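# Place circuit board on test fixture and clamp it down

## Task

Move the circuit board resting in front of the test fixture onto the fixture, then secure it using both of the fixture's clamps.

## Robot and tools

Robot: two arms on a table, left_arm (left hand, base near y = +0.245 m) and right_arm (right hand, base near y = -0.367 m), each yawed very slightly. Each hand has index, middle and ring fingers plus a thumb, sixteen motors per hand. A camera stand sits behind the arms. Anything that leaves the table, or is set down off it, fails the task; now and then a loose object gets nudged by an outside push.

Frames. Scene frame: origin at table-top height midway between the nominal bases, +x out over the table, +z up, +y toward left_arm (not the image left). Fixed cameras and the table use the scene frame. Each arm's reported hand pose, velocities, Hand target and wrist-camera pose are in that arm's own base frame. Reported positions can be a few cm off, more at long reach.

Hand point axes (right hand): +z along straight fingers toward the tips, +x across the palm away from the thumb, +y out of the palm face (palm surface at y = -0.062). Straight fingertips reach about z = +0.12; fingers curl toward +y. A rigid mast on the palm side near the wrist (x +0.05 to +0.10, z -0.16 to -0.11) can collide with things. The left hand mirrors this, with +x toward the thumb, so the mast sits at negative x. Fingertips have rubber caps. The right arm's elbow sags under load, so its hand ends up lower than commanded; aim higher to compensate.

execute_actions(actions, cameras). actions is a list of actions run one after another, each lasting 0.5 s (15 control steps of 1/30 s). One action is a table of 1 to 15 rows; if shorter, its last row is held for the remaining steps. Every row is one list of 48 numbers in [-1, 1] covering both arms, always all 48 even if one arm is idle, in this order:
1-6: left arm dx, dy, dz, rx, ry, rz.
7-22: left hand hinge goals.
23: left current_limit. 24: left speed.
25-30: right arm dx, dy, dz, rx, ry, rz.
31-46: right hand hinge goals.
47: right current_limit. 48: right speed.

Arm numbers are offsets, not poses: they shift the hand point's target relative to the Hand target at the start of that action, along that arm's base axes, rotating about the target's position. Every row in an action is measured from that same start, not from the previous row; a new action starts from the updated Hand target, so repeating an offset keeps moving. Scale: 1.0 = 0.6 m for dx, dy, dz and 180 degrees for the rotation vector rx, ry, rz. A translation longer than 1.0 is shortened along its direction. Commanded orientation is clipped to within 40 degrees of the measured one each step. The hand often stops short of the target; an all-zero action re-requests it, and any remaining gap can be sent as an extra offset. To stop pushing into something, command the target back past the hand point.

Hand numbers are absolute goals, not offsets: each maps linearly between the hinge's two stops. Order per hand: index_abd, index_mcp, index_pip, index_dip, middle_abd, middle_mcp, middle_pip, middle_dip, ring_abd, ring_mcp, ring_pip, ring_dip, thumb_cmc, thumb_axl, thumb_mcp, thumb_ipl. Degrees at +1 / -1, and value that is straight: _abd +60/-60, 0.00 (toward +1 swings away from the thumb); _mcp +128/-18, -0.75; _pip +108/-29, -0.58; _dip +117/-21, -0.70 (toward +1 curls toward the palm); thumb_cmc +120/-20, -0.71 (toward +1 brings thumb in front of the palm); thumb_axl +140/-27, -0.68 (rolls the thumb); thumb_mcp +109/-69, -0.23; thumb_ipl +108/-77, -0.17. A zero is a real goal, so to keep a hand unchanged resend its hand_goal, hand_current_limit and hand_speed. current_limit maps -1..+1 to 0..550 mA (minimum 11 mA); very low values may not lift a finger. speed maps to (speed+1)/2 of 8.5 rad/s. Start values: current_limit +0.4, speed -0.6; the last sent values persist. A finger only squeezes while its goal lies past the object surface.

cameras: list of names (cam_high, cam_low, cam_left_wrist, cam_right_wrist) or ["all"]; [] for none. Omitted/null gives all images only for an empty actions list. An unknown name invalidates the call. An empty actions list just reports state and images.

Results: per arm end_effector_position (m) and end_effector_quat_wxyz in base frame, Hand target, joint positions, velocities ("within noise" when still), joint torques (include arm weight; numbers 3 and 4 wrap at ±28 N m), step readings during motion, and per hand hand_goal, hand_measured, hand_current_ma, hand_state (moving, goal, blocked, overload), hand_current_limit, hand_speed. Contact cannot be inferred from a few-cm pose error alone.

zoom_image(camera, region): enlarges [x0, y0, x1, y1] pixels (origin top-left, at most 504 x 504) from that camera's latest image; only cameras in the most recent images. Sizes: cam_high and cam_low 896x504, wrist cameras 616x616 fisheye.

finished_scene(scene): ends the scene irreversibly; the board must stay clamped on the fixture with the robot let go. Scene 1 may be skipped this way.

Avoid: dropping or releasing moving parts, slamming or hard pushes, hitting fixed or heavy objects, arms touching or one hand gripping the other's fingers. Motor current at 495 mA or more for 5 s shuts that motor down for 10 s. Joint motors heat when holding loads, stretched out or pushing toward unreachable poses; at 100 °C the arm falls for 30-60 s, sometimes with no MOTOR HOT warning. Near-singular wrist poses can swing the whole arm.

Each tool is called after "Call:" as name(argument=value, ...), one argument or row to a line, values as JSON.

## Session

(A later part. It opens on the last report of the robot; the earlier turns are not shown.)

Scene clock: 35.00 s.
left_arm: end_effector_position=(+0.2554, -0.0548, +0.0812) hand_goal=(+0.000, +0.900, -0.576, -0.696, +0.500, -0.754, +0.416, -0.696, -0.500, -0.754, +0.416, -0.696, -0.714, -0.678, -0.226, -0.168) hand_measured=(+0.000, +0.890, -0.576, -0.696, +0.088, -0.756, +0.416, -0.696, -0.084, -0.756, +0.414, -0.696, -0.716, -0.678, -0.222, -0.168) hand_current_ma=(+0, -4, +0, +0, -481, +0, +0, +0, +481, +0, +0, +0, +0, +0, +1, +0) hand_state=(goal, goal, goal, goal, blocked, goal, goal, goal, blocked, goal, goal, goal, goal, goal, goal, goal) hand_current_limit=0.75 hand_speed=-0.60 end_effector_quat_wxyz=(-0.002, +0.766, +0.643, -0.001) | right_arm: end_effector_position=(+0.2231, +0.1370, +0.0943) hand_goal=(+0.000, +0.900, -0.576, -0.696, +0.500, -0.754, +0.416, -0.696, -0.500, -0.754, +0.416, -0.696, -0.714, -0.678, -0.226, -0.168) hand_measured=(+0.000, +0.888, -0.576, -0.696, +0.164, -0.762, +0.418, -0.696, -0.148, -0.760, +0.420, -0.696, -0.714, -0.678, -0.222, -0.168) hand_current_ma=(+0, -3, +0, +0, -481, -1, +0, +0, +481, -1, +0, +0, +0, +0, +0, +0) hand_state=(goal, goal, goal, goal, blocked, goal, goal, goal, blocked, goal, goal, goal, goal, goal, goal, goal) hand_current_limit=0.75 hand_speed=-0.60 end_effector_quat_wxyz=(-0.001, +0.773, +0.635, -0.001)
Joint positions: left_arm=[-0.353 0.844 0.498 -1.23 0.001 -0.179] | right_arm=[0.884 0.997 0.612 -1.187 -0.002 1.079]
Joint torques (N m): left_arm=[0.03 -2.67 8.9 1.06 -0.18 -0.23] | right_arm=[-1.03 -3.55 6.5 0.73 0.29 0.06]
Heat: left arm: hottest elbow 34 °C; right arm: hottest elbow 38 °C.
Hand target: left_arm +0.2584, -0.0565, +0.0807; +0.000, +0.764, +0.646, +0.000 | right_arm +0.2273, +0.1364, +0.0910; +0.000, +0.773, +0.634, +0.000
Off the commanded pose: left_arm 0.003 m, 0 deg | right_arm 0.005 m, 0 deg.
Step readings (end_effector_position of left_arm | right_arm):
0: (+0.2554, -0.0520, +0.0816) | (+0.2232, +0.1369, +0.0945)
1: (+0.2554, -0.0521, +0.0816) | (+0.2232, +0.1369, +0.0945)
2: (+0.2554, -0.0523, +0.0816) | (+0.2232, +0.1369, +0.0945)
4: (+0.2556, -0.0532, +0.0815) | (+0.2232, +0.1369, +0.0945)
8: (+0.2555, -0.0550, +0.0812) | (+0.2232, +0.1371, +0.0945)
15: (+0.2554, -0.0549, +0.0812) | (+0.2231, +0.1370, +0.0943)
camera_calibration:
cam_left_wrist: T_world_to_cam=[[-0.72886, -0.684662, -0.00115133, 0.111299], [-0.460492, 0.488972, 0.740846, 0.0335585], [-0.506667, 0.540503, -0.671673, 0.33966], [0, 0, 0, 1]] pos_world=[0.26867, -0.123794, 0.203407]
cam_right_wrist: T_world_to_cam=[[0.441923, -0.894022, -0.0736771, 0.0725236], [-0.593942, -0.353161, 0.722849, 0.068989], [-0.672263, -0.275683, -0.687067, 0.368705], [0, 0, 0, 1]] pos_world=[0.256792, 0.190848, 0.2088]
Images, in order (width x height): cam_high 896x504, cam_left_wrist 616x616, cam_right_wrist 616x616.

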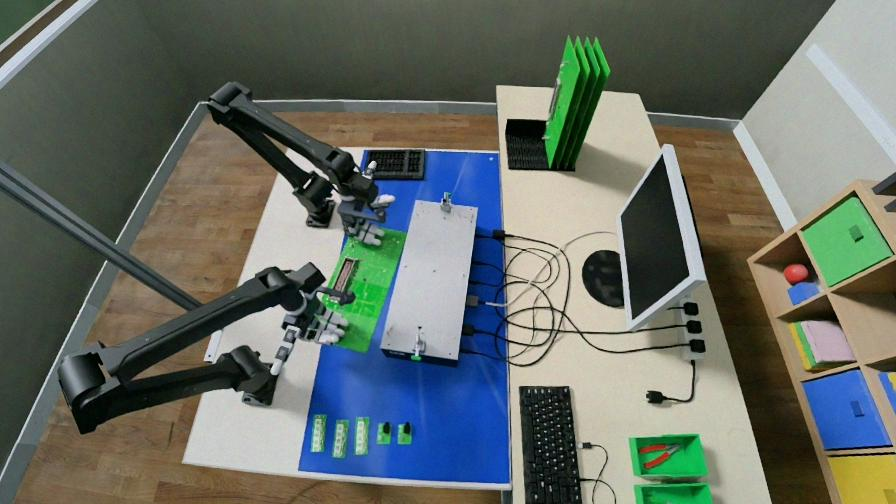

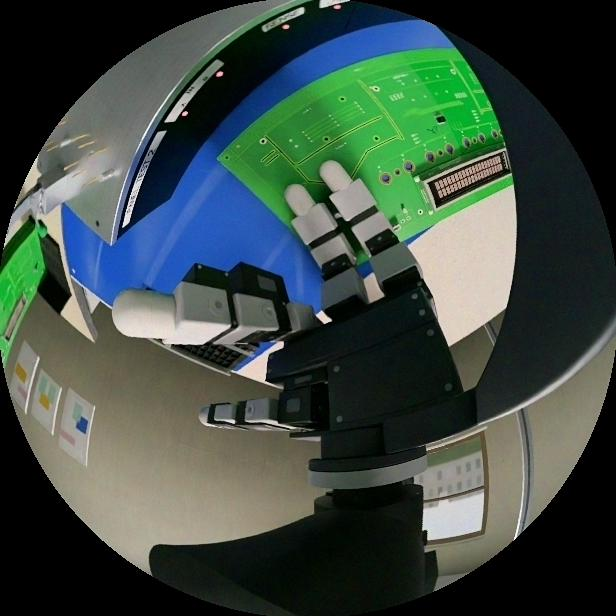

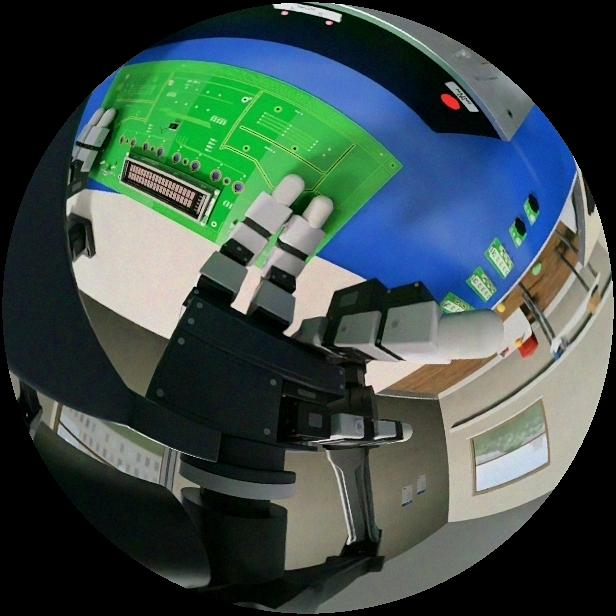

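Call:
execute_actions(
  actions=[
    [[0.0251,-0.0092,0.05,-0.0059,-0.0161,0,0,0.9,-0.576,-0.696,0.5,-0.754,0.416,-0.696,-0.5,-0.754,0.416,-0.696,-0.714,-0.678,-0.226,-0.168,0.75,-0.6,0.0166,0.0208,0.05,0.0135,-0.0107,0,0,0.9,-0.576,-0.696,0.5,-0.754,0.416,-0.696,-0.5,-0.754,0.416,-0.696,-0.714,-0.678,-0.226,-0.168,0.75,-0.6]],
    [[0,0,0.02,0,0,0,0,0.9,-0.576,-0.696,0.5,-0.754,0.416,-0.696,-0.5,-0.754,0.416,-0.696,-0.714,-0.678,-0.226,-0.168,0.75,-0.6,0,0,0.02,0,0,0,0,0.9,-0.576,-0.696,0.5,-0.754,0.416,-0.696,-0.5,-0.754,0.416,-0.696,-0.714,-0.678,-0.226,-0.168,0.75,-0.6]],
  ],
  cameras=["cam_low","cam_high"],
)

Call:
zoom_image(
  camera="cam_low",
  region=[280, 200, 420, 350],
)

Scene clock: 37.73 s.
left_arm: end_effector_position=(+0.2533, -0.0542, +0.0898) hand_goal=(+0.000, +0.900, -0.576, -0.696, +0.500, -0.754, +0.416, -0.696, -0.500, -0.754, +0.416, -0.696, -0.714, -0.678, -0.226, -0.168) hand_measured=(+0.000, +0.890, -0.576, -0.696, +0.090, -0.760, +0.414, -0.696, -0.084, -0.758, +0.412, -0.696, -0.716, -0.678, -0.222, -0.168) hand_current_ma=(+0, -4, +0, +0, -481, -2, +0, +0, +481, -1, -1, +0, +0, +0, +1, +0) hand_state=(goal, goal, goal, goal, blocked, goal, goal, goal, blocked, goal, goal, goal, goal, goal, goal, goal) hand_current_limit=0.75 hand_speed=-0.60 end_effector_quat_wxyz=(-0.007, +0.766, +0.643, -0.005) | right_arm: end_effector_position=(+0.2260, +0.1406, +0.1132) hand_goal=(+0.000, +0.900, -0.576, -0.696, +0.500, -0.754, +0.416, -0.696, -0.500, -0.754, +0.416, -0.696, -0.714, -0.678, -0.226, -0.168) hand_measured=(+0.000, +0.888, -0.576, -0.696, +0.222, -0.764, +0.426, -0.692, -0.150, -0.756, +0.432, -0.694, -0.714, -0.678, -0.222, -0.168) hand_current_ma=(+0, -3, +0, +0, -481, -2, +2, +0, +481, +0, +5, +0, +0, +0, +0, +0) hand_state=(goal, goal, goal, goal, blocked, goal, goal, goal, blocked, goal, goal, goal, goal, goal, goal, goal) hand_current_limit=0.75 hand_speed=-0.60 end_effector_quat_wxyz=(-0.002, +0.772, +0.635, +0.005)
Joint positions: left_arm=[-0.354 0.834 0.52 -1.273 0.002 -0.18] | right_arm=[0.884 0.98 0.654 -1.235 -0.003 1.078]
Joint torques (N m): left_arm=[-0.21 -4.31 13.81 0.01 -0.2 -0.22] | right_arm=[-0.67 -4.66 9.89 -0.18 0.2 0.07]
Heat: left arm: hottest elbow 34 °C; right arm: hottest elbow 39 °C.
Hand target: left_arm +0.2734, -0.0620, +0.1226; +0.023, +0.763, +0.645, +0.014 | right_arm +0.2373, +0.1488, +0.1331; -0.006, +0.773, +0.634, +0.026
Off the commanded pose: left_arm 0.039 m, 4 deg | right_arm 0.024 m, 2 deg.
Step readings (end_effector_position of left_arm | right_arm):
0: (+0.2554, -0.0548, +0.0812) | (+0.2231, +0.1370, +0.0943)
1: (+0.2554, -0.0548, +0.0812) | (+0.2231, +0.1370, +0.0943)
2: (+0.2554, -0.0548, +0.0812) | (+0.2231, +0.1370, +0.0943)
4: (+0.2554, -0.0548, +0.0812) | (+0.2228, +0.1368, +0.0943)
8: (+0.2555, -0.0548, +0.0815) | (+0.2213, +0.1366, +0.0955)
15: (+0.2552, -0.0547, +0.0816) | (+0.2219, +0.1371, +0.0974)
16: (+0.2552, -0.0547, +0.0817) | (+0.2220, +0.1372, +0.0977)
17: (+0.2548, -0.0546, +0.0818) | (+0.2221, +0.1372, +0.0986)
19: (+0.2534, -0.0542, +0.0828) | (+0.2228, +0.1374, +0.1020)
23: (+0.2534, -0.0543, +0.0870) | (+0.2252, +0.1399, +0.1099)
30: (+0.2534, -0.0543, +0.0899) | (+0.2261, +0.1407, +0.1132)
Images, in order (width x height): cam_high 896x504, cam_low 896x504.

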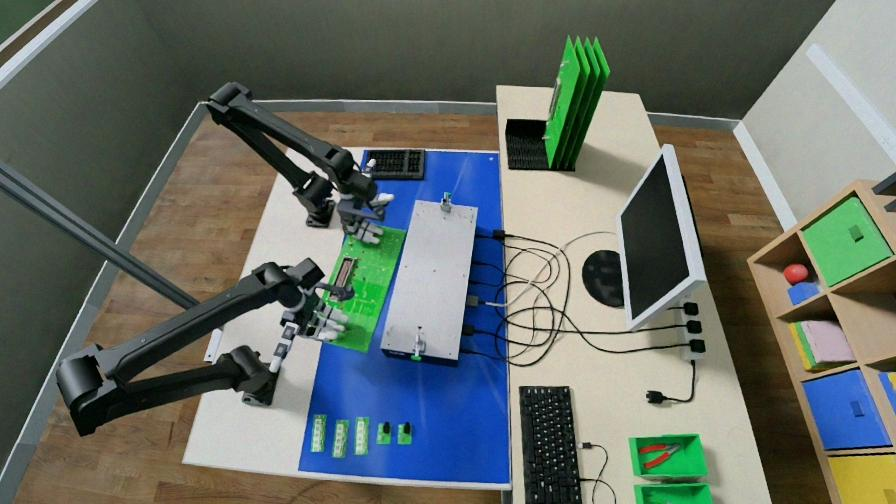

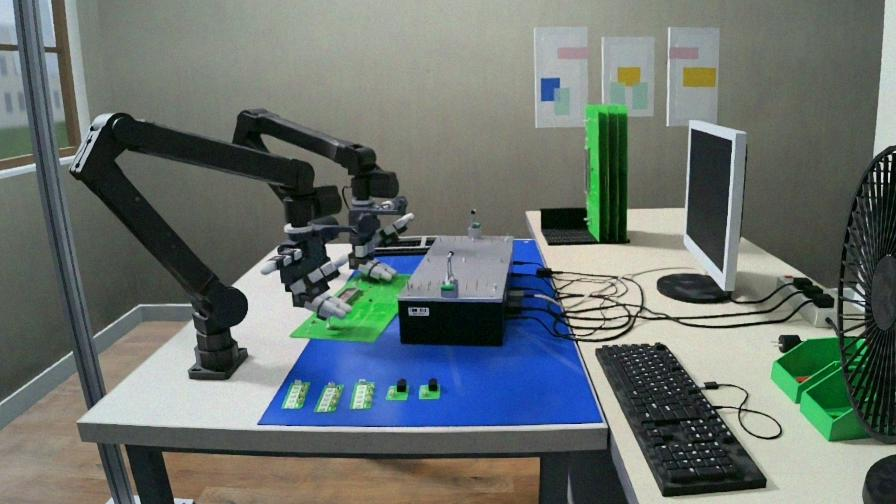

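Scaled by 3.360 from the camera's 896x504 image, which has a finer 1280x720 frame.

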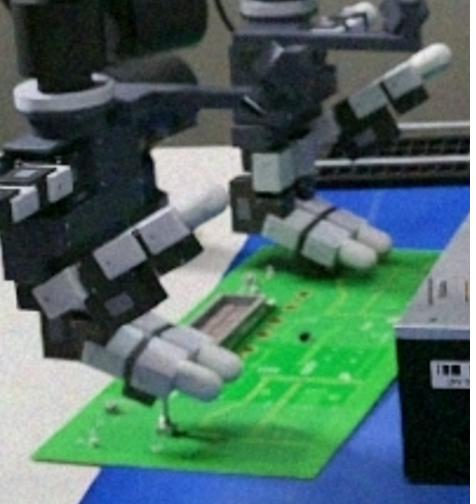

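Call:
execute_actions(
  actions=[
    [[0,0,0,0,0,0,0,0.9,-0.576,-0.696,0.5,-0.754,0.416,-0.696,-0.5,-0.754,0.416,-0.696,-0.714,-0.678,-0.226,-0.168,0.75,-0.6,0,0,0,0,0,0,0,0.9,-0.576,-0.696,-0.1,-0.754,0.416,-0.696,0.1,-0.754,0.416,-0.696,-0.714,-0.678,-0.226,-0.168,0.5,-0.6]],
    [[0,0,0,0,0,0,0,0.9,-0.576,-0.696,0.5,-0.754,0.416,-0.696,-0.5,-0.754,0.416,-0.696,-0.714,-0.678,-0.226,-0.168,0.75,-0.6,-0.0472,-0.018,-0.04,-0.0135,0.0107,0,0,0.9,-0.576,-0.696,-0.1,-0.754,0.416,-0.696,0.1,-0.754,0.416,-0.696,-0.714,-0.678,-0.226,-0.168,0.5,-0.6]],
  ],
  cameras=["cam_low","cam_right_wrist"],
)

Call:
zoom_image(
  camera="cam_low",
  region=[280, 200, 420, 350],
)

Call:
zoom_image(
  camera="cam_right_wrist",
  region=[200, 120, 360, 280],
)

Scene clock: 44.03 s.
left_arm: end_effector_position=(+0.2533, -0.0542, +0.0898) hand_goal=(+0.000, +0.900, -0.576, -0.696, +0.500, -0.754, +0.416, -0.696, -0.500, -0.754, +0.416, -0.696, -0.714, -0.678, -0.226, -0.168) hand_measured=(+0.000, +0.890, -0.576, -0.696, +0.090, -0.760, +0.414, -0.696, -0.084, -0.758, +0.412, -0.696, -0.716, -0.678, -0.222, -0.168) hand_current_ma=(+0, -4, +0, +0, -481, -2, +0, +0, +481, -1, -1, +0, +0, +0, +1, +0) hand_state=(goal, goal, goal, goal, blocked, goal, goal, goal, blocked, goal, goal, goal, goal, goal, goal, goal) hand_current_limit=0.75 hand_speed=-0.60 end_effector_quat_wxyz=(-0.007, +0.766, +0.643, -0.005) | right_arm: end_effector_position=(+0.2135, +0.1391, +0.1073) hand_goal=(+0.000, +0.900, -0.576, -0.696, -0.100, -0.754, +0.416, -0.696, +0.100, -0.754, +0.416, -0.696, -0.714, -0.678, -0.226, -0.168) hand_measured=(+0.000, +0.888, -0.576, -0.696, -0.096, -0.758, +0.416, -0.694, +0.096, -0.756, +0.416, -0.694, -0.714, -0.678, -0.222, -0.168) hand_current_ma=(+0, -3, +0, +0, +0, +0, +0, +0, +0, +0, +0, +0, +0, +0, +0, +0) hand_state=(goal, goal, goal, goal, goal, goal, goal, goal, goal, goal, goal, goal, goal, goal, goal, goal) hand_current_limit=0.50 hand_speed=-0.60 end_effector_quat_wxyz=(-0.001, +0.773, +0.634, +0.000)
Joint positions: left_arm=[-0.354 0.834 0.52 -1.273 0.002 -0.18] | right_arm=[0.924 0.966 0.63 -1.235 -0.001 1.12]
Joint torques (N m): left_arm=[-0.26 -4.6 13.82 0.02 -0.23 -0.22] | right_arm=[0.67 -5.48 6.48 -0.24 0.19 0.28]
Heat: left arm: hottest elbow 36 °C; right arm: hottest elbow 39 °C.
Hand target: left_arm +0.2735, -0.0620, +0.1226; +0.023, +0.763, +0.645, +0.014 | right_arm +0.2090, +0.1381, +0.1091; +0.000, +0.773, +0.635, +0.000
Off the commanded pose: left_arm 0.039 m, 4 deg | right_arm 0.005 m, 0 deg.
Step readings (end_effector_position of left_arm | right_arm):
0: (+0.2533, -0.0542, +0.0898) | (+0.2260, +0.1406, +0.1132)
1: (+0.2533, -0.0542, +0.0898) | (+0.2260, +0.1406, +0.1132)
2: (+0.2533, -0.0542, +0.0898) | (+0.2260, +0.1406, +0.1132)
4: (+0.2533, -0.0542, +0.0898) | (+0.2260, +0.1406, +0.1132)
8: (+0.2533, -0.0542, +0.0898) | (+0.2260, +0.1406, +0.1132)
15: (+0.2533, -0.0542, +0.0898) | (+0.2260, +0.1406, +0.1132)
16: (+0.2533, -0.0542, +0.0898) | (+0.2260, +0.1406, +0.1132)
17: (+0.2533, -0.0542, +0.0898) | (+0.2260, +0.1406, +0.1133)
19: (+0.2533, -0.0542, +0.0898) | (+0.2253, +0.1409, +0.1137)
23: (+0.2533, -0.0542, +0.0898) | (+0.2188, +0.1411, +0.1111)
30: (+0.2533, -0.0542, +0.0898) | (+0.2139, +0.1393, +0.1073)
camera_calibration:
cam_right_wrist: T_world_to_cam=[[0.440982, -0.894482, -0.073734, 0.0798959], [-0.595378, -0.353017, 0.721737, 0.0551229], [-0.67161, -0.274373, -0.688229, 0.37151], [0, 0, 0, 1]] pos_world=[0.247096, 0.192857, 0.221791]
Images, in order (width x height): cam_low 896x504, cam_right_wrist 616x616.

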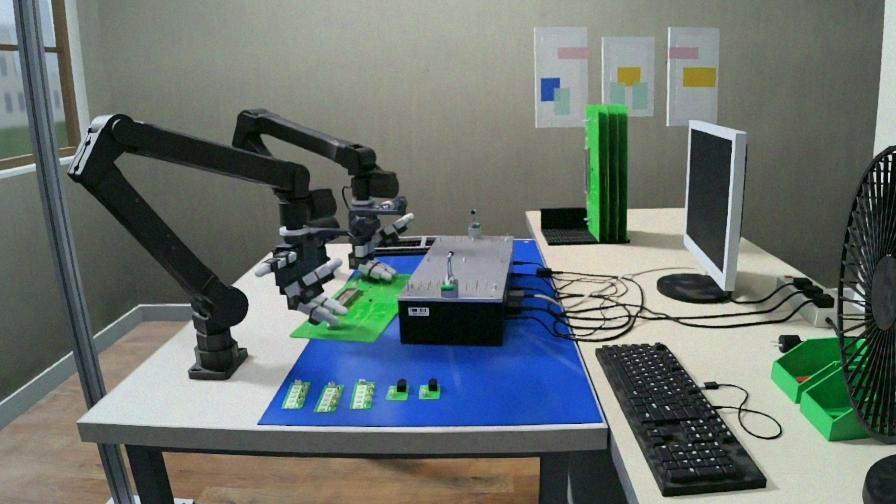

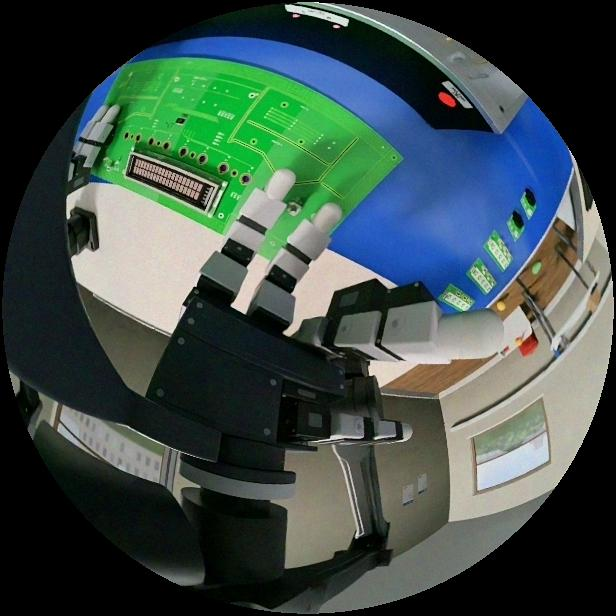

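Scaled by 3.360 from the camera's 896x504 image, which has a finer 1280x720 frame.

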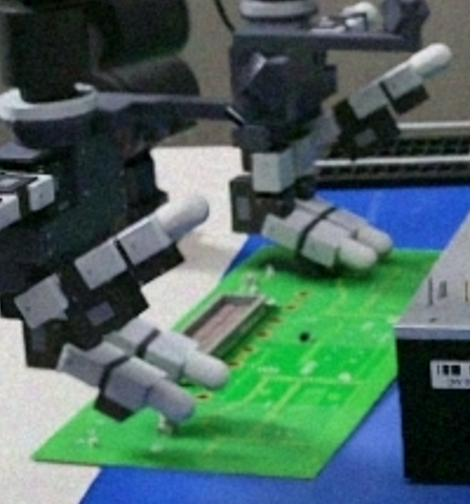

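Scaled by 3.150 from the camera's 616x616 image, which has a finer 880x880 frame.

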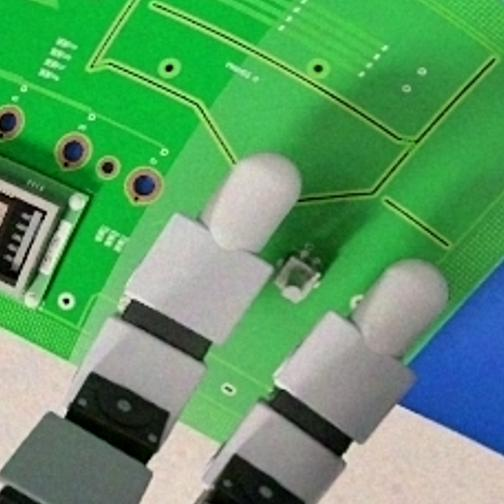

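Call:
execute_actions(
  actions=[
    [[0,0,0,0,0,0,0,0.9,-0.576,-0.696,0.5,-0.754,0.416,-0.696,-0.5,-0.754,0.416,-0.696,-0.714,-0.678,-0.226,-0.168,0.75,-0.6,-0.0125,0.0015,-0.01,0,0,0,0,0.9,-0.576,-0.696,-0.1,-0.754,0.416,-0.696,0.1,-0.754,0.416,-0.696,-0.714,-0.678,-0.226,-0.168,0.5,-0.6]],
    [[0,0,0,0,0,0,0,0.9,-0.576,-0.696,0.5,-0.754,0.416,-0.696,-0.5,-0.754,0.416,-0.696,-0.714,-0.678,-0.226,-0.168,0.75,-0.6,0.0033,0,-0.021,0,0,0,0,0.9,-0.576,-0.696,-0.1,-0.754,0.416,-0.696,0.1,-0.754,0.416,-0.696,-0.714,-0.678,-0.226,-0.168,0.5,-0.6]],
  ],
  cameras=["cam_right_wrist"],
)

Call:
zoom_image(
  camera="cam_right_wrist",
  region=[200, 120, 360, 280],
)

Scene clock: 47.13 s.
left_arm: end_effector_position=(+0.2533, -0.0542, +0.0898) hand_goal=(+0.000, +0.900, -0.576, -0.696, +0.500, -0.754, +0.416, -0.696, -0.500, -0.754, +0.416, -0.696, -0.714, -0.678, -0.226, -0.168) hand_measured=(+0.000, +0.890, -0.576, -0.696, +0.090, -0.760, +0.414, -0.696, -0.084, -0.758, +0.412, -0.696, -0.716, -0.678, -0.222, -0.168) hand_current_ma=(+0, -4, +0, +0, -481, -2, +0, +0, +481, -1, -1, +0, +0, +0, +1, +0) hand_state=(goal, goal, goal, goal, blocked, goal, goal, goal, blocked, goal, goal, goal, goal, goal, goal, goal) hand_current_limit=0.75 hand_speed=-0.60 end_effector_quat_wxyz=(-0.007, +0.766, +0.643, -0.005) | right_arm: end_effector_position=(+0.2035, +0.1367, +0.0927) hand_goal=(+0.000, +0.900, -0.576, -0.696, -0.100, -0.754, +0.416, -0.696, +0.100, -0.754, +0.416, -0.696, -0.714, -0.678, -0.226, -0.168) hand_measured=(+0.000, +0.888, -0.576, -0.696, -0.096, -0.758, +0.416, -0.694, +0.096, -0.756, +0.416, -0.694, -0.714, -0.678, -0.222, -0.168) hand_current_ma=(+0, -3, +0, +0, +0, +0, +0, +0, +0, +0, +0, +0, +0, +0, +0, +0) hand_state=(goal, goal, goal, goal, goal, goal, goal, goal, goal, goal, goal, goal, goal, goal, goal, goal) hand_current_limit=0.50 hand_speed=-0.60 end_effector_quat_wxyz=(+0.000, +0.772, +0.635, -0.002)
Joint positions: left_arm=[-0.354 0.834 0.52 -1.273 0.002 -0.18] | right_arm=[0.954 0.96 0.587 -1.201 -0.001 1.149]
Joint torques (N m): left_arm=[-0.15 -4.66 13.83 -0.05 -0.22 -0.24] | right_arm=[0.44 -3.14 6.52 0.75 0.2 0.28]
Heat: left arm: hottest elbow 37 °C; right arm: hottest elbow 39 °C.
Hand target: left_arm +0.2735, -0.0620, +0.1226; +0.023, +0.763, +0.645, +0.014 | right_arm +0.2034, +0.1389, +0.0904; +0.000, +0.773, +0.635, -0.001
Off the commanded pose: left_arm 0.039 m, 4 deg | right_arm 0.003 m, 0 deg.
Step readings (end_effector_position of left_arm | right_arm):
0: (+0.2533, -0.0542, +0.0898) | (+0.2135, +0.1391, +0.1073)
1: (+0.2533, -0.0542, +0.0898) | (+0.2135, +0.1391, +0.1074)
2: (+0.2533, -0.0542, +0.0898) | (+0.2130, +0.1389, +0.1070)
4: (+0.2533, -0.0542, +0.0898) | (+0.2107, +0.1386, +0.1055)
8: (+0.2533, -0.0542, +0.0898) | (+0.2054, +0.1379, +0.1018)
15: (+0.2533, -0.0542, +0.0898) | (+0.2040, +0.1374, +0.1012)
16: (+0.2533, -0.0542, +0.0898) | (+0.2040, +0.1374, +0.1012)
17: (+0.2533, -0.0542, +0.0898) | (+0.2039, +0.1373, +0.1008)
19: (+0.2533, -0.0542, +0.0898) | (+0.2039, +0.1371, +0.0983)
23: (+0.2533, -0.0542, +0.0898) | (+0.2029, +0.1358, +0.0936)
30: (+0.2533, -0.0542, +0.0898) | (+0.2034, +0.1365, +0.0927)
camera_calibration:
cam_right_wrist: T_world_to_cam=[[0.442149, -0.894086, -0.0715173, 0.0805916], [-0.592892, -0.351167, 0.72468, 0.0577897], [-0.673041, -0.278015, -0.685364, 0.354597], [0, 0, 0, 1]] pos_world=[0.237288, 0.190933, 0.206913]
Images, in order (width x height): cam_right_wrist 616x616.

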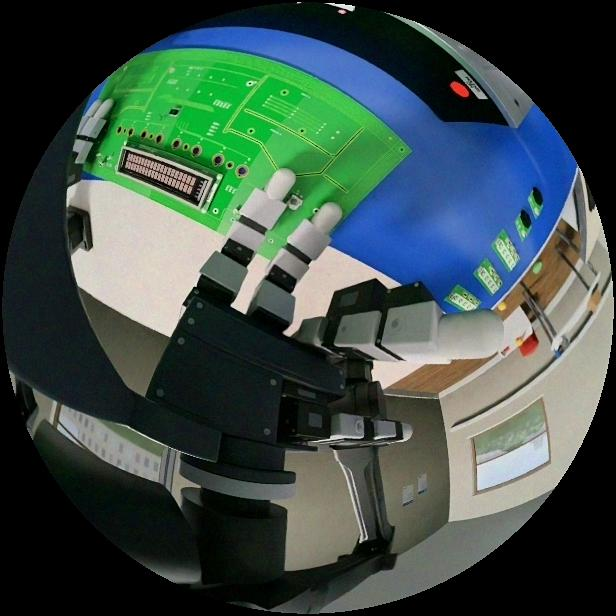

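Scaled by 3.150 from the camera's 616x616 image, which has a finer 880x880 frame.

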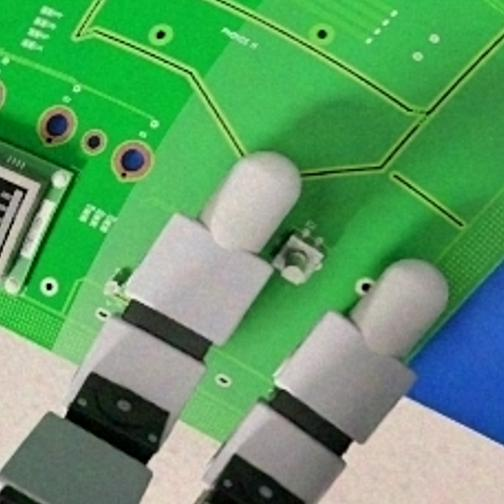

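Call:
execute_actions(
  actions=[
    [[0,0,0,0,0,0,0,0.9,-0.576,-0.696,0.5,-0.754,0.416,-0.696,-0.5,-0.754,0.416,-0.696,-0.714,-0.678,-0.226,-0.168,0.75,-0.6,-0.014,0.0025,0.004,0,0,0,0,0.9,-0.576,-0.696,-0.1,-0.754,0.416,-0.696,0.1,-0.754,0.416,-0.696,-0.714,-0.678,-0.226,-0.168,0.5,-0.6]],
    [[0,0,0,0,0,0,0,0.9,-0.576,-0.696,0.5,-0.754,0.416,-0.696,-0.5,-0.754,0.416,-0.696,-0.714,-0.678,-0.226,-0.168,0.75,-0.6,0.002,0,-0.003,0,0,0,0,0.9,-0.576,-0.696,0.5,-0.754,0.416,-0.696,-0.5,-0.754,0.416,-0.696,-0.714,-0.678,-0.226,-0.168,0.75,-0.6]],
  ],
  cameras=["cam_right_wrist"],
)

Call:
zoom_image(
  camera="cam_right_wrist",
  region=[200, 120, 360, 280],
)

Scene clock: 49.83 s.
left_arm: end_effector_position=(+0.2533, -0.0542, +0.0898) hand_goal=(+0.000, +0.900, -0.576, -0.696, +0.500, -0.754, +0.416, -0.696, -0.500, -0.754, +0.416, -0.696, -0.714, -0.678, -0.226, -0.168) hand_measured=(+0.000, +0.890, -0.576, -0.696, +0.090, -0.760, +0.414, -0.696, -0.084, -0.758, +0.412, -0.696, -0.716, -0.678, -0.222, -0.168) hand_current_ma=(+0, -4, +0, +0, -481, -2, +0, +0, +481, -1, -1, +0, +0, +0, +1, +0) hand_state=(goal, goal, goal, goal, blocked, goal, goal, goal, blocked, goal, goal, goal, goal, goal, goal, goal) hand_current_limit=0.75 hand_speed=-0.60 end_effector_quat_wxyz=(-0.007, +0.766, +0.643, -0.005) | right_arm: end_effector_position=(+0.1984, +0.1402, +0.0927) hand_goal=(+0.000, +0.900, -0.576, -0.696, +0.500, -0.754, +0.416, -0.696, -0.500, -0.754, +0.416, -0.696, -0.714, -0.678, -0.226, -0.168) hand_measured=(+0.000, +0.888, -0.576, -0.696, +0.196, -0.756, +0.424, -0.694, -0.172, -0.756, +0.434, -0.694, -0.714, -0.678, -0.222, -0.168) hand_current_ma=(+0, -3, +0, +0, -481, +0, +1, +0, +481, +0, +5, +0, +0, +0, +0, +0) hand_state=(goal, goal, goal, goal, blocked, goal, goal, goal, blocked, goal, goal, goal, goal, goal, goal, goal) hand_current_limit=0.75 hand_speed=-0.60 end_effector_quat_wxyz=(+0.000, +0.772, +0.635, -0.002)
Joint positions: left_arm=[-0.354 0.834 0.52 -1.273 0.002 -0.18] | right_arm=[0.983 0.96 0.587 -1.201 -0.001 1.178]
Joint torques (N m): left_arm=[-0.44 -4.54 13.78 -0.01 -0.22 -0.21] | right_arm=[0.85 -4.01 6.11 0.39 0.25 0.27]
Heat: left arm: hottest elbow 38 °C; right arm: hottest elbow 39 °C.
Hand target: left_arm +0.2735, -0.0620, +0.1226; +0.023, +0.763, +0.645, +0.014 | right_arm +0.1962, +0.1404, +0.0910; +0.000, +0.773, +0.635, -0.001
Off the commanded pose: left_arm 0.039 m, 4 deg | right_arm 0.003 m, 0 deg.
Step readings (end_effector_position of left_arm | right_arm):
0: (+0.2533, -0.0542, +0.0898) | (+0.2035, +0.1367, +0.0927)
1: (+0.2533, -0.0542, +0.0898) | (+0.2035, +0.1366, +0.0927)
2: (+0.2533, -0.0542, +0.0898) | (+0.2034, +0.1367, +0.0927)
4: (+0.2533, -0.0542, +0.0898) | (+0.2023, +0.1374, +0.0927)
8: (+0.2533, -0.0542, +0.0898) | (+0.1995, +0.1400, +0.0927)
15: (+0.2533, -0.0542, +0.0898) | (+0.1985, +0.1402, +0.0927)
16: (+0.2533, -0.0542, +0.0898) | (+0.1984, +0.1402, +0.0927)
17: (+0.2533, -0.0542, +0.0898) | (+0.1984, +0.1402, +0.0927)
19: (+0.2533, -0.0542, +0.0898) | (+0.1984, +0.1402, +0.0927)
23: (+0.2533, -0.0542, +0.0898) | (+0.1984, +0.1402, +0.0927)
30: (+0.2533, -0.0542, +0.0898) | (+0.1984, +0.1402, +0.0927)
camera_calibration:
cam_right_wrist: T_world_to_cam=[[0.442174, -0.894109, -0.0710743, 0.0858808], [-0.593206, -0.350959, 0.724524, 0.0560618], [-0.672747, -0.278204, -0.685576, 0.35215], [0, 0, 0, 1]] pos_world=[0.232189, 0.194432, 0.206911]
Images, in order (width x height): cam_right_wrist 616x616.

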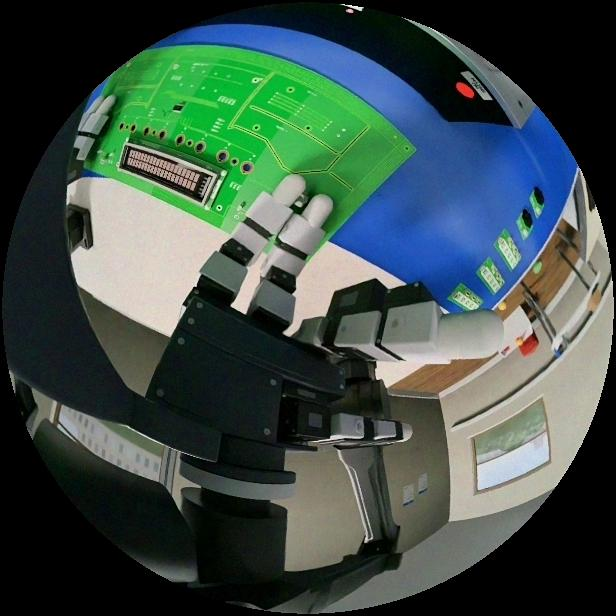

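Scaled by 3.150 from the camera's 616x616 image, which has a finer 880x880 frame.

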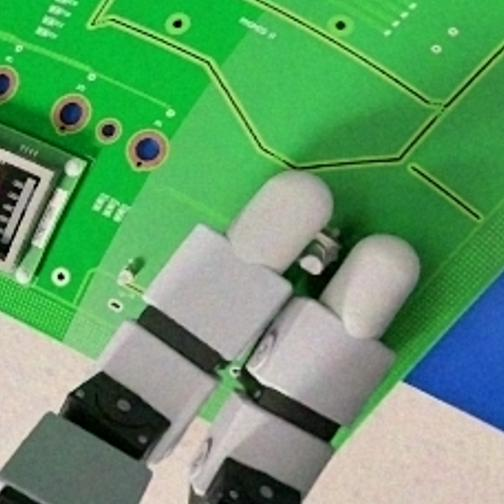

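Call:
execute_actions(
  actions=[
    [[0,0,0,0,0,0,0,0.9,-0.576,-0.696,0.5,-0.754,0.416,-0.696,-0.5,-0.754,0.416,-0.696,-0.714,-0.678,-0.226,-0.168,0.75,-0.6,0.0148,0.0222,0.05,0.0143,-0.0095,0,0,0.9,-0.576,-0.696,0.5,-0.754,0.416,-0.696,-0.5,-0.754,0.416,-0.696,-0.714,-0.678,-0.226,-0.168,0.75,-0.6]],
    [[0,0,0,0,0,0,0,0.9,-0.576,-0.696,0.5,-0.754,0.416,-0.696,-0.5,-0.754,0.416,-0.696,-0.714,-0.678,-0.226,-0.168,0.75,-0.6,0,0,0.015,0,0,0,0,0.9,-0.576,-0.696,0.5,-0.754,0.416,-0.696,-0.5,-0.754,0.416,-0.696,-0.714,-0.678,-0.226,-0.168,0.75,-0.6]],
  ],
  cameras=["cam_right_wrist","cam_low"],
)

Call:
zoom_image(
  camera="cam_right_wrist",
  region=[200, 120, 360, 280],
)

Call:
zoom_image(
  camera="cam_low",
  region=[280, 230, 400, 350],
)

Scene clock: 76.33 s.
left_arm: end_effector_position=(+0.2533, -0.0542, +0.0898) hand_goal=(+0.000, +0.900, -0.576, -0.696, +0.500, -0.754, +0.416, -0.696, -0.500, -0.754, +0.416, -0.696, -0.714, -0.678, -0.226, -0.168) hand_measured=(+0.000, +0.890, -0.576, -0.696, +0.090, -0.760, +0.414, -0.696, -0.084, -0.758, +0.412, -0.696, -0.716, -0.678, -0.222, -0.168) hand_current_ma=(+0, -4, +0, +0, -481, -2, +0, +0, +481, -1, -1, +0, +0, +0, +1, +0) hand_state=(goal, goal, goal, goal, blocked, goal, goal, goal, blocked, goal, goal, goal, goal, goal, goal, goal) hand_current_limit=0.75 hand_speed=-0.60 end_effector_quat_wxyz=(-0.007, +0.766, +0.643, -0.005) | right_arm: end_effector_position=(+0.1992, +0.1413, +0.1099) hand_goal=(+0.000, +0.900, -0.576, -0.696, +0.500, -0.754, +0.416, -0.696, -0.500, -0.754, +0.416, -0.696, -0.714, -0.678, -0.226, -0.168) hand_measured=(+0.000, +0.888, -0.576, -0.696, +0.196, -0.756, +0.424, -0.694, -0.172, -0.756, +0.434, -0.694, -0.714, -0.678, -0.222, -0.168) hand_current_ma=(+0, -3, +0, +0, -481, +0, +1, +0, +481, +0, +5, +0, +0, +0, +0, +0) hand_state=(goal, goal, goal, goal, blocked, goal, goal, goal, blocked, goal, goal, goal, goal, goal, goal, goal) hand_current_limit=0.75 hand_speed=-0.60 end_effector_quat_wxyz=(-0.002, +0.772, +0.635, +0.004)
Joint positions: left_arm=[-0.354 0.834 0.52 -1.273 0.002 -0.18] | right_arm=[0.983 0.933 0.62 -1.249 -0.001 1.178]
Joint torques (N m): left_arm=[0.03 -4.6 13.78 0.02 -0.21 -0.23] | right_arm=[0.5 -4.25 10.18 -0.2 0.2 0.18]
Heat: left arm: hottest elbow 42 °C; right arm: hottest elbow 38 °C.
Hand target: left_arm +0.2735, -0.0620, +0.1226; +0.023, +0.763, +0.645, +0.014 | right_arm +0.2051, +0.1538, +0.1301; -0.008, +0.773, +0.634, +0.025
Off the commanded pose: left_arm 0.039 m, 4 deg | right_arm 0.025 m, 3 deg.
Step readings (end_effector_position of left_arm | right_arm):
0: (+0.2533, -0.0542, +0.0898) | (+0.1984, +0.1402, +0.0927)
1: (+0.2533, -0.0542, +0.0898) | (+0.1984, +0.1402, +0.0927)
2: (+0.2533, -0.0542, +0.0898) | (+0.1985, +0.1402, +0.0928)
4: (+0.2533, -0.0542, +0.0898) | (+0.1982, +0.1398, +0.0932)
8: (+0.2533, -0.0542, +0.0898) | (+0.1975, +0.1388, +0.0962)
15: (+0.2533, -0.0542, +0.0898) | (+0.1992, +0.1412, +0.1014)
16: (+0.2533, -0.0542, +0.0898) | (+0.1991, +0.1411, +0.1014)
17: (+0.2533, -0.0542, +0.0898) | (+0.1989, +0.1409, +0.1018)
19: (+0.2533, -0.0542, +0.0898) | (+0.1984, +0.1401, +0.1032)
23: (+0.2533, -0.0542, +0.0898) | (+0.1989, +0.1409, +0.1076)
30: (+0.2533, -0.0542, +0.0898) | (+0.1993, +0.1414, +0.1099)
camera_calibration:
cam_right_wrist: T_world_to_cam=[[0.442703, -0.893341, -0.0771771, 0.0882452], [-0.598093, -0.358321, 0.716861, 0.047216], [-0.668056, -0.271197, -0.692931, 0.363661], [0, 0, 0, 1]] pos_world=[0.232119, 0.194375, 0.224955]
Images, in order (width x height): cam_low 896x504, cam_right_wrist 616x616.

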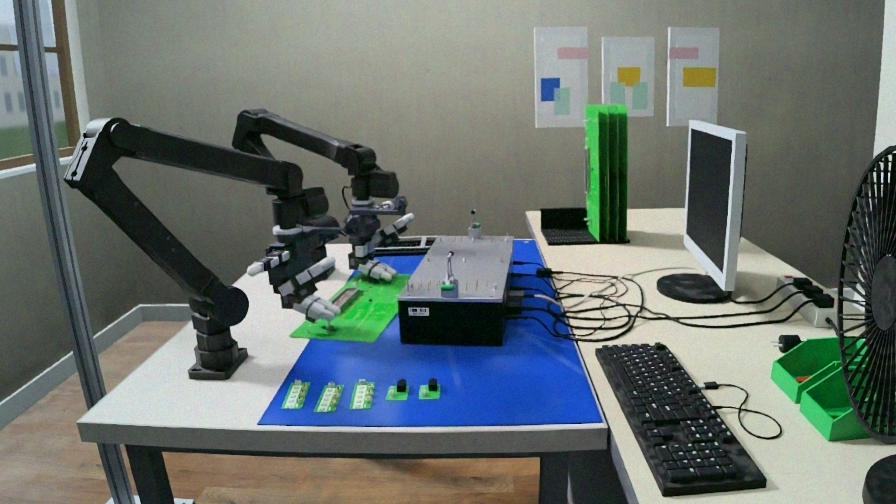

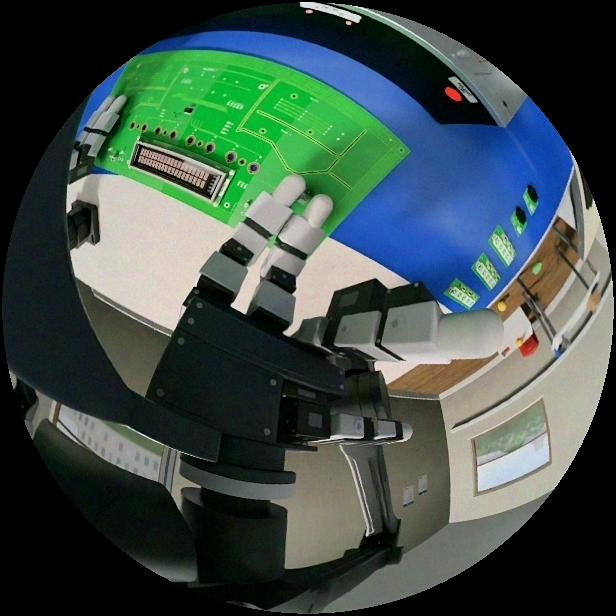

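Scaled by 3.150 from the camera's 616x616 image, which has a finer 880x880 frame.

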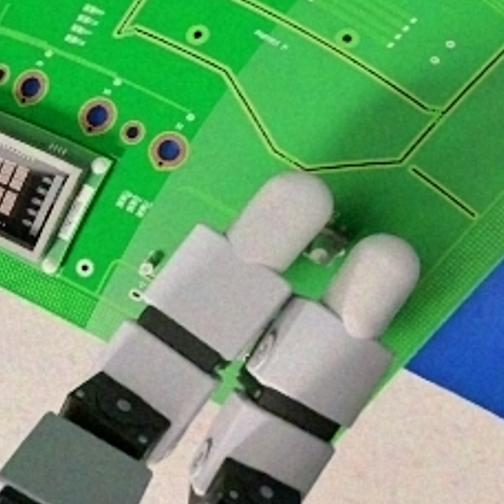

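Scaled by 4.200 from the camera's 896x504 image, which has a finer 1280x720 frame.

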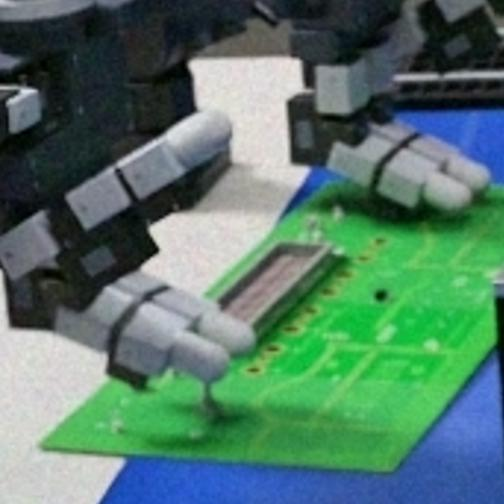

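Call:
execute_actions(
  actions=[
    [[0,0,0,0,0,0,0,0.9,-0.576,-0.696,0.5,-0.754,0.416,-0.696,-0.5,-0.754,0.416,-0.696,-0.714,-0.678,-0.226,-0.168,0.75,-0.6,0,0,0,0,0,0,0,0.9,-0.576,-0.696,-0.1,-0.754,0.416,-0.696,0.1,-0.754,0.416,-0.696,-0.714,-0.678,-0.226,-0.168,0.5,-0.6]],
    [[0,0,0,0,0,0,0,0.9,-0.576,-0.696,0.5,-0.754,0.416,-0.696,-0.5,-0.754,0.416,-0.696,-0.714,-0.678,-0.226,-0.168,0.75,-0.6,0.0432,-0.0313,-0.0385,-0.0143,0.0095,0,0,0.9,-0.576,-0.696,-0.1,-0.754,0.416,-0.696,0.1,-0.754,0.416,-0.696,-0.714,-0.678,-0.226,-0.168,0.5,-0.6]],
  ],
  cameras=["cam_right_wrist"],
)

Call:
zoom_image(
  camera="cam_right_wrist",
  region=[200, 120, 360, 280],
)

Scene clock: 80.63 s.
left_arm: end_effector_position=(+0.2533, -0.0542, +0.0898) hand_goal=(+0.000, +0.900, -0.576, -0.696, +0.500, -0.754, +0.416, -0.696, -0.500, -0.754, +0.416, -0.696, -0.714, -0.678, -0.226, -0.168) hand_measured=(+0.000, +0.890, -0.576, -0.696, +0.090, -0.760, +0.414, -0.696, -0.084, -0.758, +0.412, -0.696, -0.716, -0.678, -0.222, -0.168) hand_current_ma=(+0, -4, +0, +0, -481, -2, +0, +0, +481, -1, -1, +0, +0, +0, +1, +0) hand_state=(goal, goal, goal, goal, blocked, goal, goal, goal, blocked, goal, goal, goal, goal, goal, goal, goal) hand_current_limit=0.75 hand_speed=-0.60 end_effector_quat_wxyz=(-0.007, +0.766, +0.643, -0.005) | right_arm: end_effector_position=(+0.2182, +0.1272, +0.1014) hand_goal=(+0.000, +0.900, -0.576, -0.696, -0.100, -0.754, +0.416, -0.696, +0.100, -0.754, +0.416, -0.696, -0.714, -0.678, -0.226, -0.168) hand_measured=(+0.000, +0.888, -0.576, -0.696, -0.096, -0.756, +0.416, -0.694, +0.086, -0.758, +0.426, -0.694, -0.714, -0.678, -0.222, -0.168) hand_current_ma=(+0, -3, +0, +0, +0, +0, +0, +0, -3, -1, +2, +0, +0, +0, +0, +0) hand_state=(goal, goal, goal, goal, goal, goal, goal, goal, goal, goal, goal, goal, goal, goal, goal, goal) hand_current_limit=0.50 hand_speed=-0.60 end_effector_quat_wxyz=(+0.001, +0.772, +0.636, -0.014)
Joint positions: left_arm=[-0.354 0.834 0.52 -1.273 0.002 -0.18] | right_arm=[0.872 0.973 0.62 -1.245 -0.003 1.065]
Joint torques (N m): left_arm=[-0.03 -4.25 13.76 -0.08 -0.24 -0.22] | right_arm=[-1.32 -2.49 8.46 0.99 0.31 0.05]
Heat: left arm: hottest elbow 43 °C; right arm: hottest elbow 39 °C.
Hand target: left_arm +0.2735, -0.0620, +0.1226; +0.023, +0.763, +0.645, +0.014 | right_arm +0.2310, +0.1350, +0.1070; +0.000, +0.773, +0.635, +0.000
Off the commanded pose: left_arm 0.039 m, 4 deg | right_arm 0.016 m, 2 deg.
Step readings (end_effector_position of left_arm | right_arm):
0: (+0.2533, -0.0542, +0.0898) | (+0.1991, +0.1412, +0.1099)
1: (+0.2533, -0.0542, +0.0898) | (+0.1991, +0.1412, +0.1099)
2: (+0.2533, -0.0542, +0.0898) | (+0.1991, +0.1412, +0.1099)
4: (+0.2533, -0.0542, +0.0898) | (+0.1991, +0.1412, +0.1099)
8: (+0.2533, -0.0542, +0.0898) | (+0.1991, +0.1412, +0.1099)
15: (+0.2533, -0.0542, +0.0898) | (+0.1991, +0.1412, +0.1099)
16: (+0.2533, -0.0542, +0.0898) | (+0.1991, +0.1412, +0.1099)
17: (+0.2533, -0.0542, +0.0898) | (+0.1996, +0.1410, +0.1099)
19: (+0.2533, -0.0542, +0.0898) | (+0.2037, +0.1375, +0.1092)
23: (+0.2533, -0.0542, +0.0898) | (+0.2150, +0.1261, +0.1044)
30: (+0.2533, -0.0542, +0.0898) | (+0.2175, +0.1267, +0.1016)
camera_calibration:
cam_right_wrist: T_world_to_cam=[[0.44306, -0.894208, -0.0639482, 0.0653222], [-0.580182, -0.340383, 0.739951, 0.0512014], [-0.683438, -0.290741, -0.669614, 0.370127], [0, 0, 0, 1]] pos_world=[0.253723, 0.183451, 0.214133]
Images, in order (width x height): cam_right_wrist 616x616.

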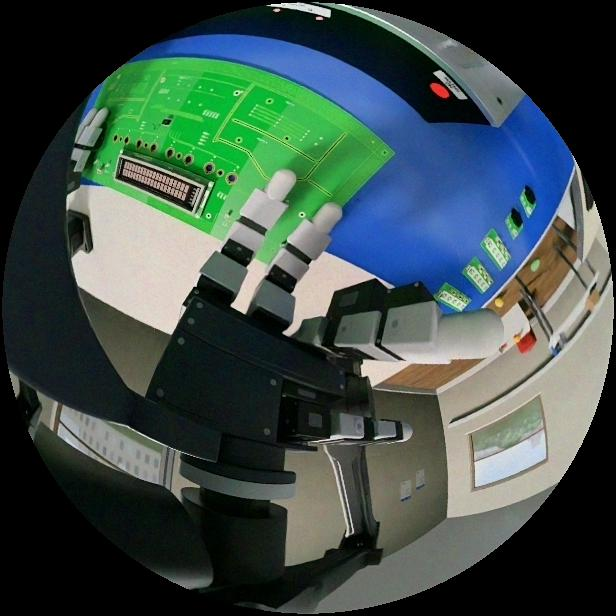

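Scaled by 3.150 from the camera's 616x616 image, which has a finer 880x880 frame.

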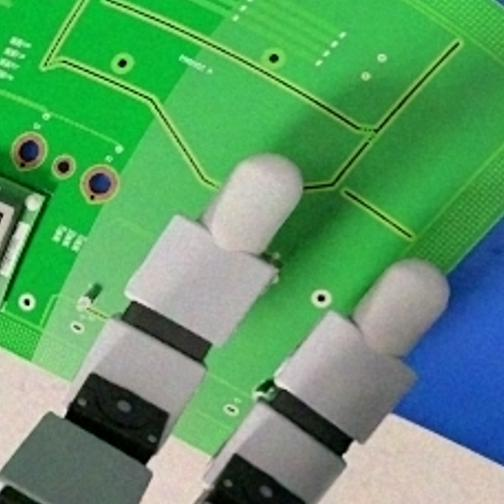

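Call:
execute_actions(
  actions=[
    [[0,0,0,0,0,0,0,0.9,-0.576,-0.696,0.5,-0.754,0.416,-0.696,-0.5,-0.754,0.416,-0.696,-0.714,-0.678,-0.226,-0.168,0.75,-0.6,0,0.012,0.05,0,0,0,0,0.9,-0.576,-0.696,-0.1,-0.754,0.416,-0.696,0.1,-0.754,0.416,-0.696,-0.714,-0.678,-0.226,-0.168,0.5,-0.6]],
    [[0,0,0,0,0,0,0,0.9,-0.576,-0.696,0.5,-0.754,0.416,-0.696,-0.5,-0.754,0.416,-0.696,-0.714,-0.678,-0.226,-0.168,0.75,-0.6,0,-0.006,-0.045,0,0,0,0,0.9,-0.576,-0.696,-0.1,-0.754,0.416,-0.696,0.1,-0.754,0.416,-0.696,-0.714,-0.678,-0.226,-0.168,0.5,-0.6]],
  ],
  cameras=["cam_right_wrist"],
)

Call:
zoom_image(
  camera="cam_right_wrist",
  region=[200, 120, 360, 280],
)

Scene clock: 86.80 s.
left_arm: end_effector_position=(+0.2533, -0.0542, +0.0898) hand_goal=(+0.000, +0.900, -0.576, -0.696, +0.500, -0.754, +0.416, -0.696, -0.500, -0.754, +0.416, -0.696, -0.714, -0.678, -0.226, -0.168) hand_measured=(+0.000, +0.890, -0.576, -0.696, +0.090, -0.760, +0.414, -0.696, -0.084, -0.758, +0.412, -0.696, -0.716, -0.678, -0.222, -0.168) hand_current_ma=(+0, -4, +0, +0, -481, -2, +0, +0, +481, -1, -1, +0, +0, +0, +1, +0) hand_state=(goal, goal, goal, goal, blocked, goal, goal, goal, blocked, goal, goal, goal, goal, goal, goal, goal) hand_current_limit=0.75 hand_speed=-0.60 end_effector_quat_wxyz=(-0.007, +0.766, +0.643, -0.005) | right_arm: end_effector_position=(+0.2281, +0.1386, +0.1132) hand_goal=(+0.000, +0.900, -0.576, -0.696, -0.100, -0.754, +0.416, -0.696, +0.100, -0.754, +0.416, -0.696, -0.714, -0.678, -0.226, -0.168) hand_measured=(+0.000, +0.888, -0.576, -0.696, -0.096, -0.756, +0.416, -0.694, +0.096, -0.758, +0.416, -0.694, -0.714, -0.678, -0.222, -0.168) hand_current_ma=(+0, -3, +0, +0, +0, +0, +0, +0, +0, +0, +0, +0, +0, +0, +0, +0) hand_state=(goal, goal, goal, goal, goal, goal, goal, goal, goal, goal, goal, goal, goal, goal, goal, goal) hand_current_limit=0.50 hand_speed=-0.60 end_effector_quat_wxyz=(-0.001, +0.772, +0.636, +0.000)
Joint positions: left_arm=[-0.354 0.834 0.52 -1.273 0.002 -0.18] | right_arm=[0.872 0.987 0.659 -1.243 -0.001 1.064]
Joint torques (N m): left_arm=[-0.26 -4.25 13.74 -0.03 -0.22 -0.2] | right_arm=[-0.03 -3.49 6.64 0.76 0.28 0.09]
Heat: left arm: hottest elbow 43 °C; right arm: hottest elbow 39 °C.
Hand target: left_arm +0.2735, -0.0620, +0.1226; +0.023, +0.763, +0.645, +0.014 | right_arm +0.2310, +0.1386, +0.1099; +0.000, +0.773, +0.635, +0.000
Off the commanded pose: left_arm 0.039 m, 4 deg | right_arm 0.004 m, 0 deg.
Step readings (end_effector_position of left_arm | right_arm):
0: (+0.2533, -0.0542, +0.0898) | (+0.2182, +0.1273, +0.1014)
1: (+0.2533, -0.0542, +0.0898) | (+0.2182, +0.1273, +0.1014)
2: (+0.2533, -0.0542, +0.0898) | (+0.2183, +0.1274, +0.1019)
4: (+0.2533, -0.0542, +0.0898) | (+0.2185, +0.1274, +0.1049)
8: (+0.2533, -0.0542, +0.0898) | (+0.2219, +0.1312, +0.1158)
15: (+0.2533, -0.0542, +0.0898) | (+0.2234, +0.1330, +0.1216)
16: (+0.2533, -0.0542, +0.0898) | (+0.2233, +0.1329, +0.1216)
17: (+0.2533, -0.0542, +0.0898) | (+0.2234, +0.1330, +0.1216)
19: (+0.2533, -0.0542, +0.0898) | (+0.2252, +0.1352, +0.1214)
23: (+0.2533, -0.0542, +0.0898) | (+0.2288, +0.1395, +0.1187)
30: (+0.2533, -0.0542, +0.0898) | (+0.2277, +0.1381, +0.1132)
camera_calibration:
cam_right_wrist: T_world_to_cam=[[0.445132, -0.892456, -0.073352, 0.072167], [-0.593476, -0.355364, 0.722152, 0.0591254], [-0.670555, -0.27792, -0.687834, 0.385409], [0, 0, 0, 1]] pos_world=[0.261404, 0.19253, 0.227694]
Images, in order (width x height): cam_right_wrist 616x616.

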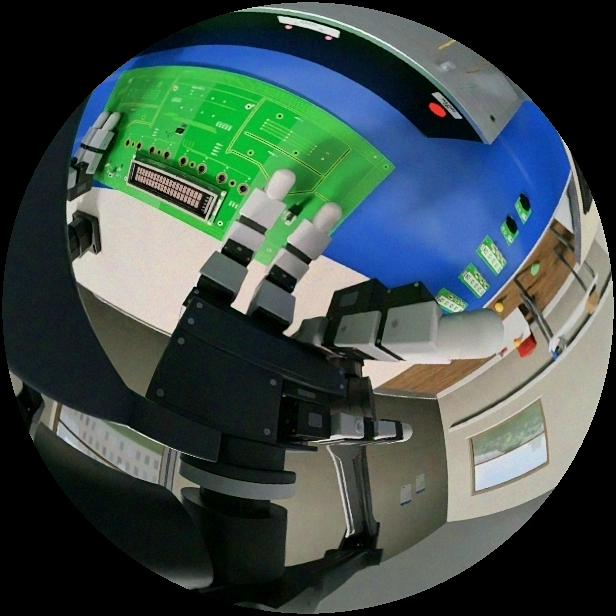

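Scaled by 3.150 from the camera's 616x616 image, which has a finer 880x880 frame.

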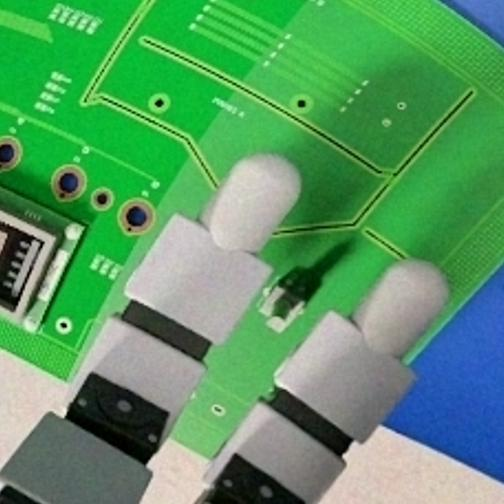

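Call:
execute_actions(
  actions=[
    [[0,0,0,0,0,0,0,0.9,-0.576,-0.696,0.5,-0.754,0.416,-0.696,-0.5,-0.754,0.416,-0.696,-0.714,-0.678,-0.226,-0.168,0.75,-0.6,0.0023,-0.0057,-0.032,0,0,0,0,0.9,-0.576,-0.696,-0.1,-0.754,0.416,-0.696,0.1,-0.754,0.416,-0.696,-0.714,-0.678,-0.226,-0.168,0.5,-0.6]],
  ],
  cameras=["cam_right_wrist"],
)

Call:
zoom_image(
  camera="cam_right_wrist",
  region=[200, 120, 360, 280],
)

Scene clock: 88.70 s.
left_arm: end_effector_position=(+0.2533, -0.0542, +0.0898) hand_goal=(+0.000, +0.900, -0.576, -0.696, +0.500, -0.754, +0.416, -0.696, -0.500, -0.754, +0.416, -0.696, -0.714, -0.678, -0.226, -0.168) hand_measured=(+0.000, +0.890, -0.576, -0.696, +0.090, -0.760, +0.414, -0.696, -0.084, -0.758, +0.412, -0.696, -0.716, -0.678, -0.222, -0.168) hand_current_ma=(+0, -4, +0, +0, -481, -2, +0, +0, +481, -1, -1, +0, +0, +0, +1, +0) hand_state=(goal, goal, goal, goal, blocked, goal, goal, goal, blocked, goal, goal, goal, goal, goal, goal, goal) hand_current_limit=0.75 hand_speed=-0.60 end_effector_quat_wxyz=(-0.007, +0.766, +0.643, -0.005) | right_arm: end_effector_position=(+0.2281, +0.1358, +0.0936) hand_goal=(+0.000, +0.900, -0.576, -0.696, -0.100, -0.754, +0.416, -0.696, +0.100, -0.754, +0.416, -0.696, -0.714, -0.678, -0.226, -0.168) hand_measured=(+0.000, +0.888, -0.576, -0.696, -0.096, -0.756, +0.416, -0.694, +0.096, -0.758, +0.416, -0.694, -0.714, -0.678, -0.222, -0.168) hand_current_ma=(+0, -3, +0, +0, +0, +0, +0, +0, +0, +0, +0, +0, +0, +0, +0, +0) hand_state=(goal, goal, goal, goal, goal, goal, goal, goal, goal, goal, goal, goal, goal, goal, goal, goal) hand_current_limit=0.50 hand_speed=-0.60 end_effector_quat_wxyz=(-0.001, +0.773, +0.635, -0.001)
Joint positions: left_arm=[-0.354 0.834 0.52 -1.273 0.002 -0.18] | right_arm=[0.865 1.006 0.615 -1.181 -0.001 1.06]
Joint torques (N m): left_arm=[-0.21 -4.31 13.81 -0.03 -0.2 -0.21] | right_arm=[-1.85 -3.78 6.37 0.87 0.28 0.03]
Heat: left arm: hottest elbow 43 °C; right arm: hottest elbow 39 °C.
Hand target: left_arm +0.2735, -0.0620, +0.1226; +0.023, +0.763, +0.645, +0.014 | right_arm +0.2324, +0.1352, +0.0908; +0.000, +0.773, +0.634, +0.000
Off the commanded pose: left_arm 0.039 m, 4 deg | right_arm 0.005 m, 0 deg.
Step readings (end_effector_position of left_arm | right_arm):
0: (+0.2533, -0.0542, +0.0898) | (+0.2281, +0.1386, +0.1132)
1: (+0.2533, -0.0542, +0.0898) | (+0.2281, +0.1386, +0.1131)
2: (+0.2533, -0.0542, +0.0898) | (+0.2283, +0.1389, +0.1123)
4: (+0.2533, -0.0542, +0.0898) | (+0.2287, +0.1392, +0.1079)
8: (+0.2533, -0.0542, +0.0898) | (+0.2267, +0.1355, +0.0972)
15: (+0.2533, -0.0542, +0.0898) | (+0.2278, +0.1354, +0.0936)
camera_calibration:
cam_right_wrist: T_world_to_cam=[[0.441938, -0.894077, -0.0729207, 0.0691616], [-0.594159, -0.352651, 0.72292, 0.0720341], [-0.672061, -0.276159, -0.687073, 0.371185], [0, 0, 0, 1]] pos_world=[0.261694, 0.189745, 0.208]
Images, in order (width x height): cam_right_wrist 616x616.

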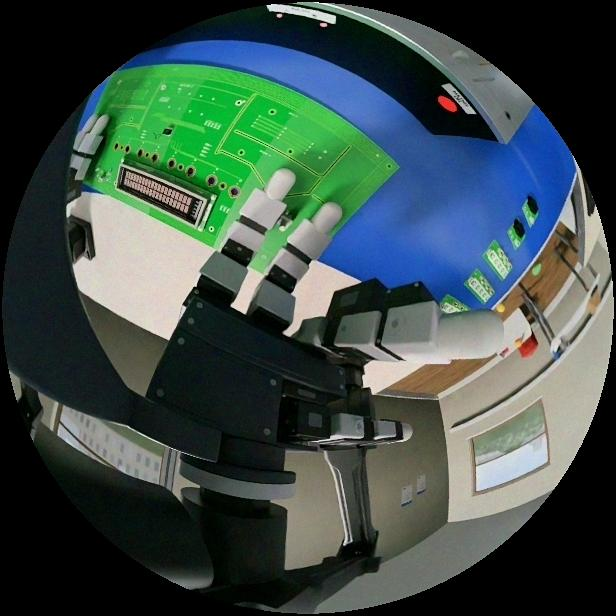

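Scaled by 3.150 from the camera's 616x616 image, which has a finer 880x880 frame.

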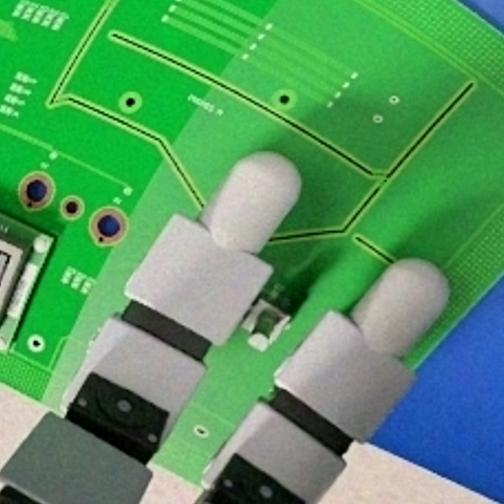

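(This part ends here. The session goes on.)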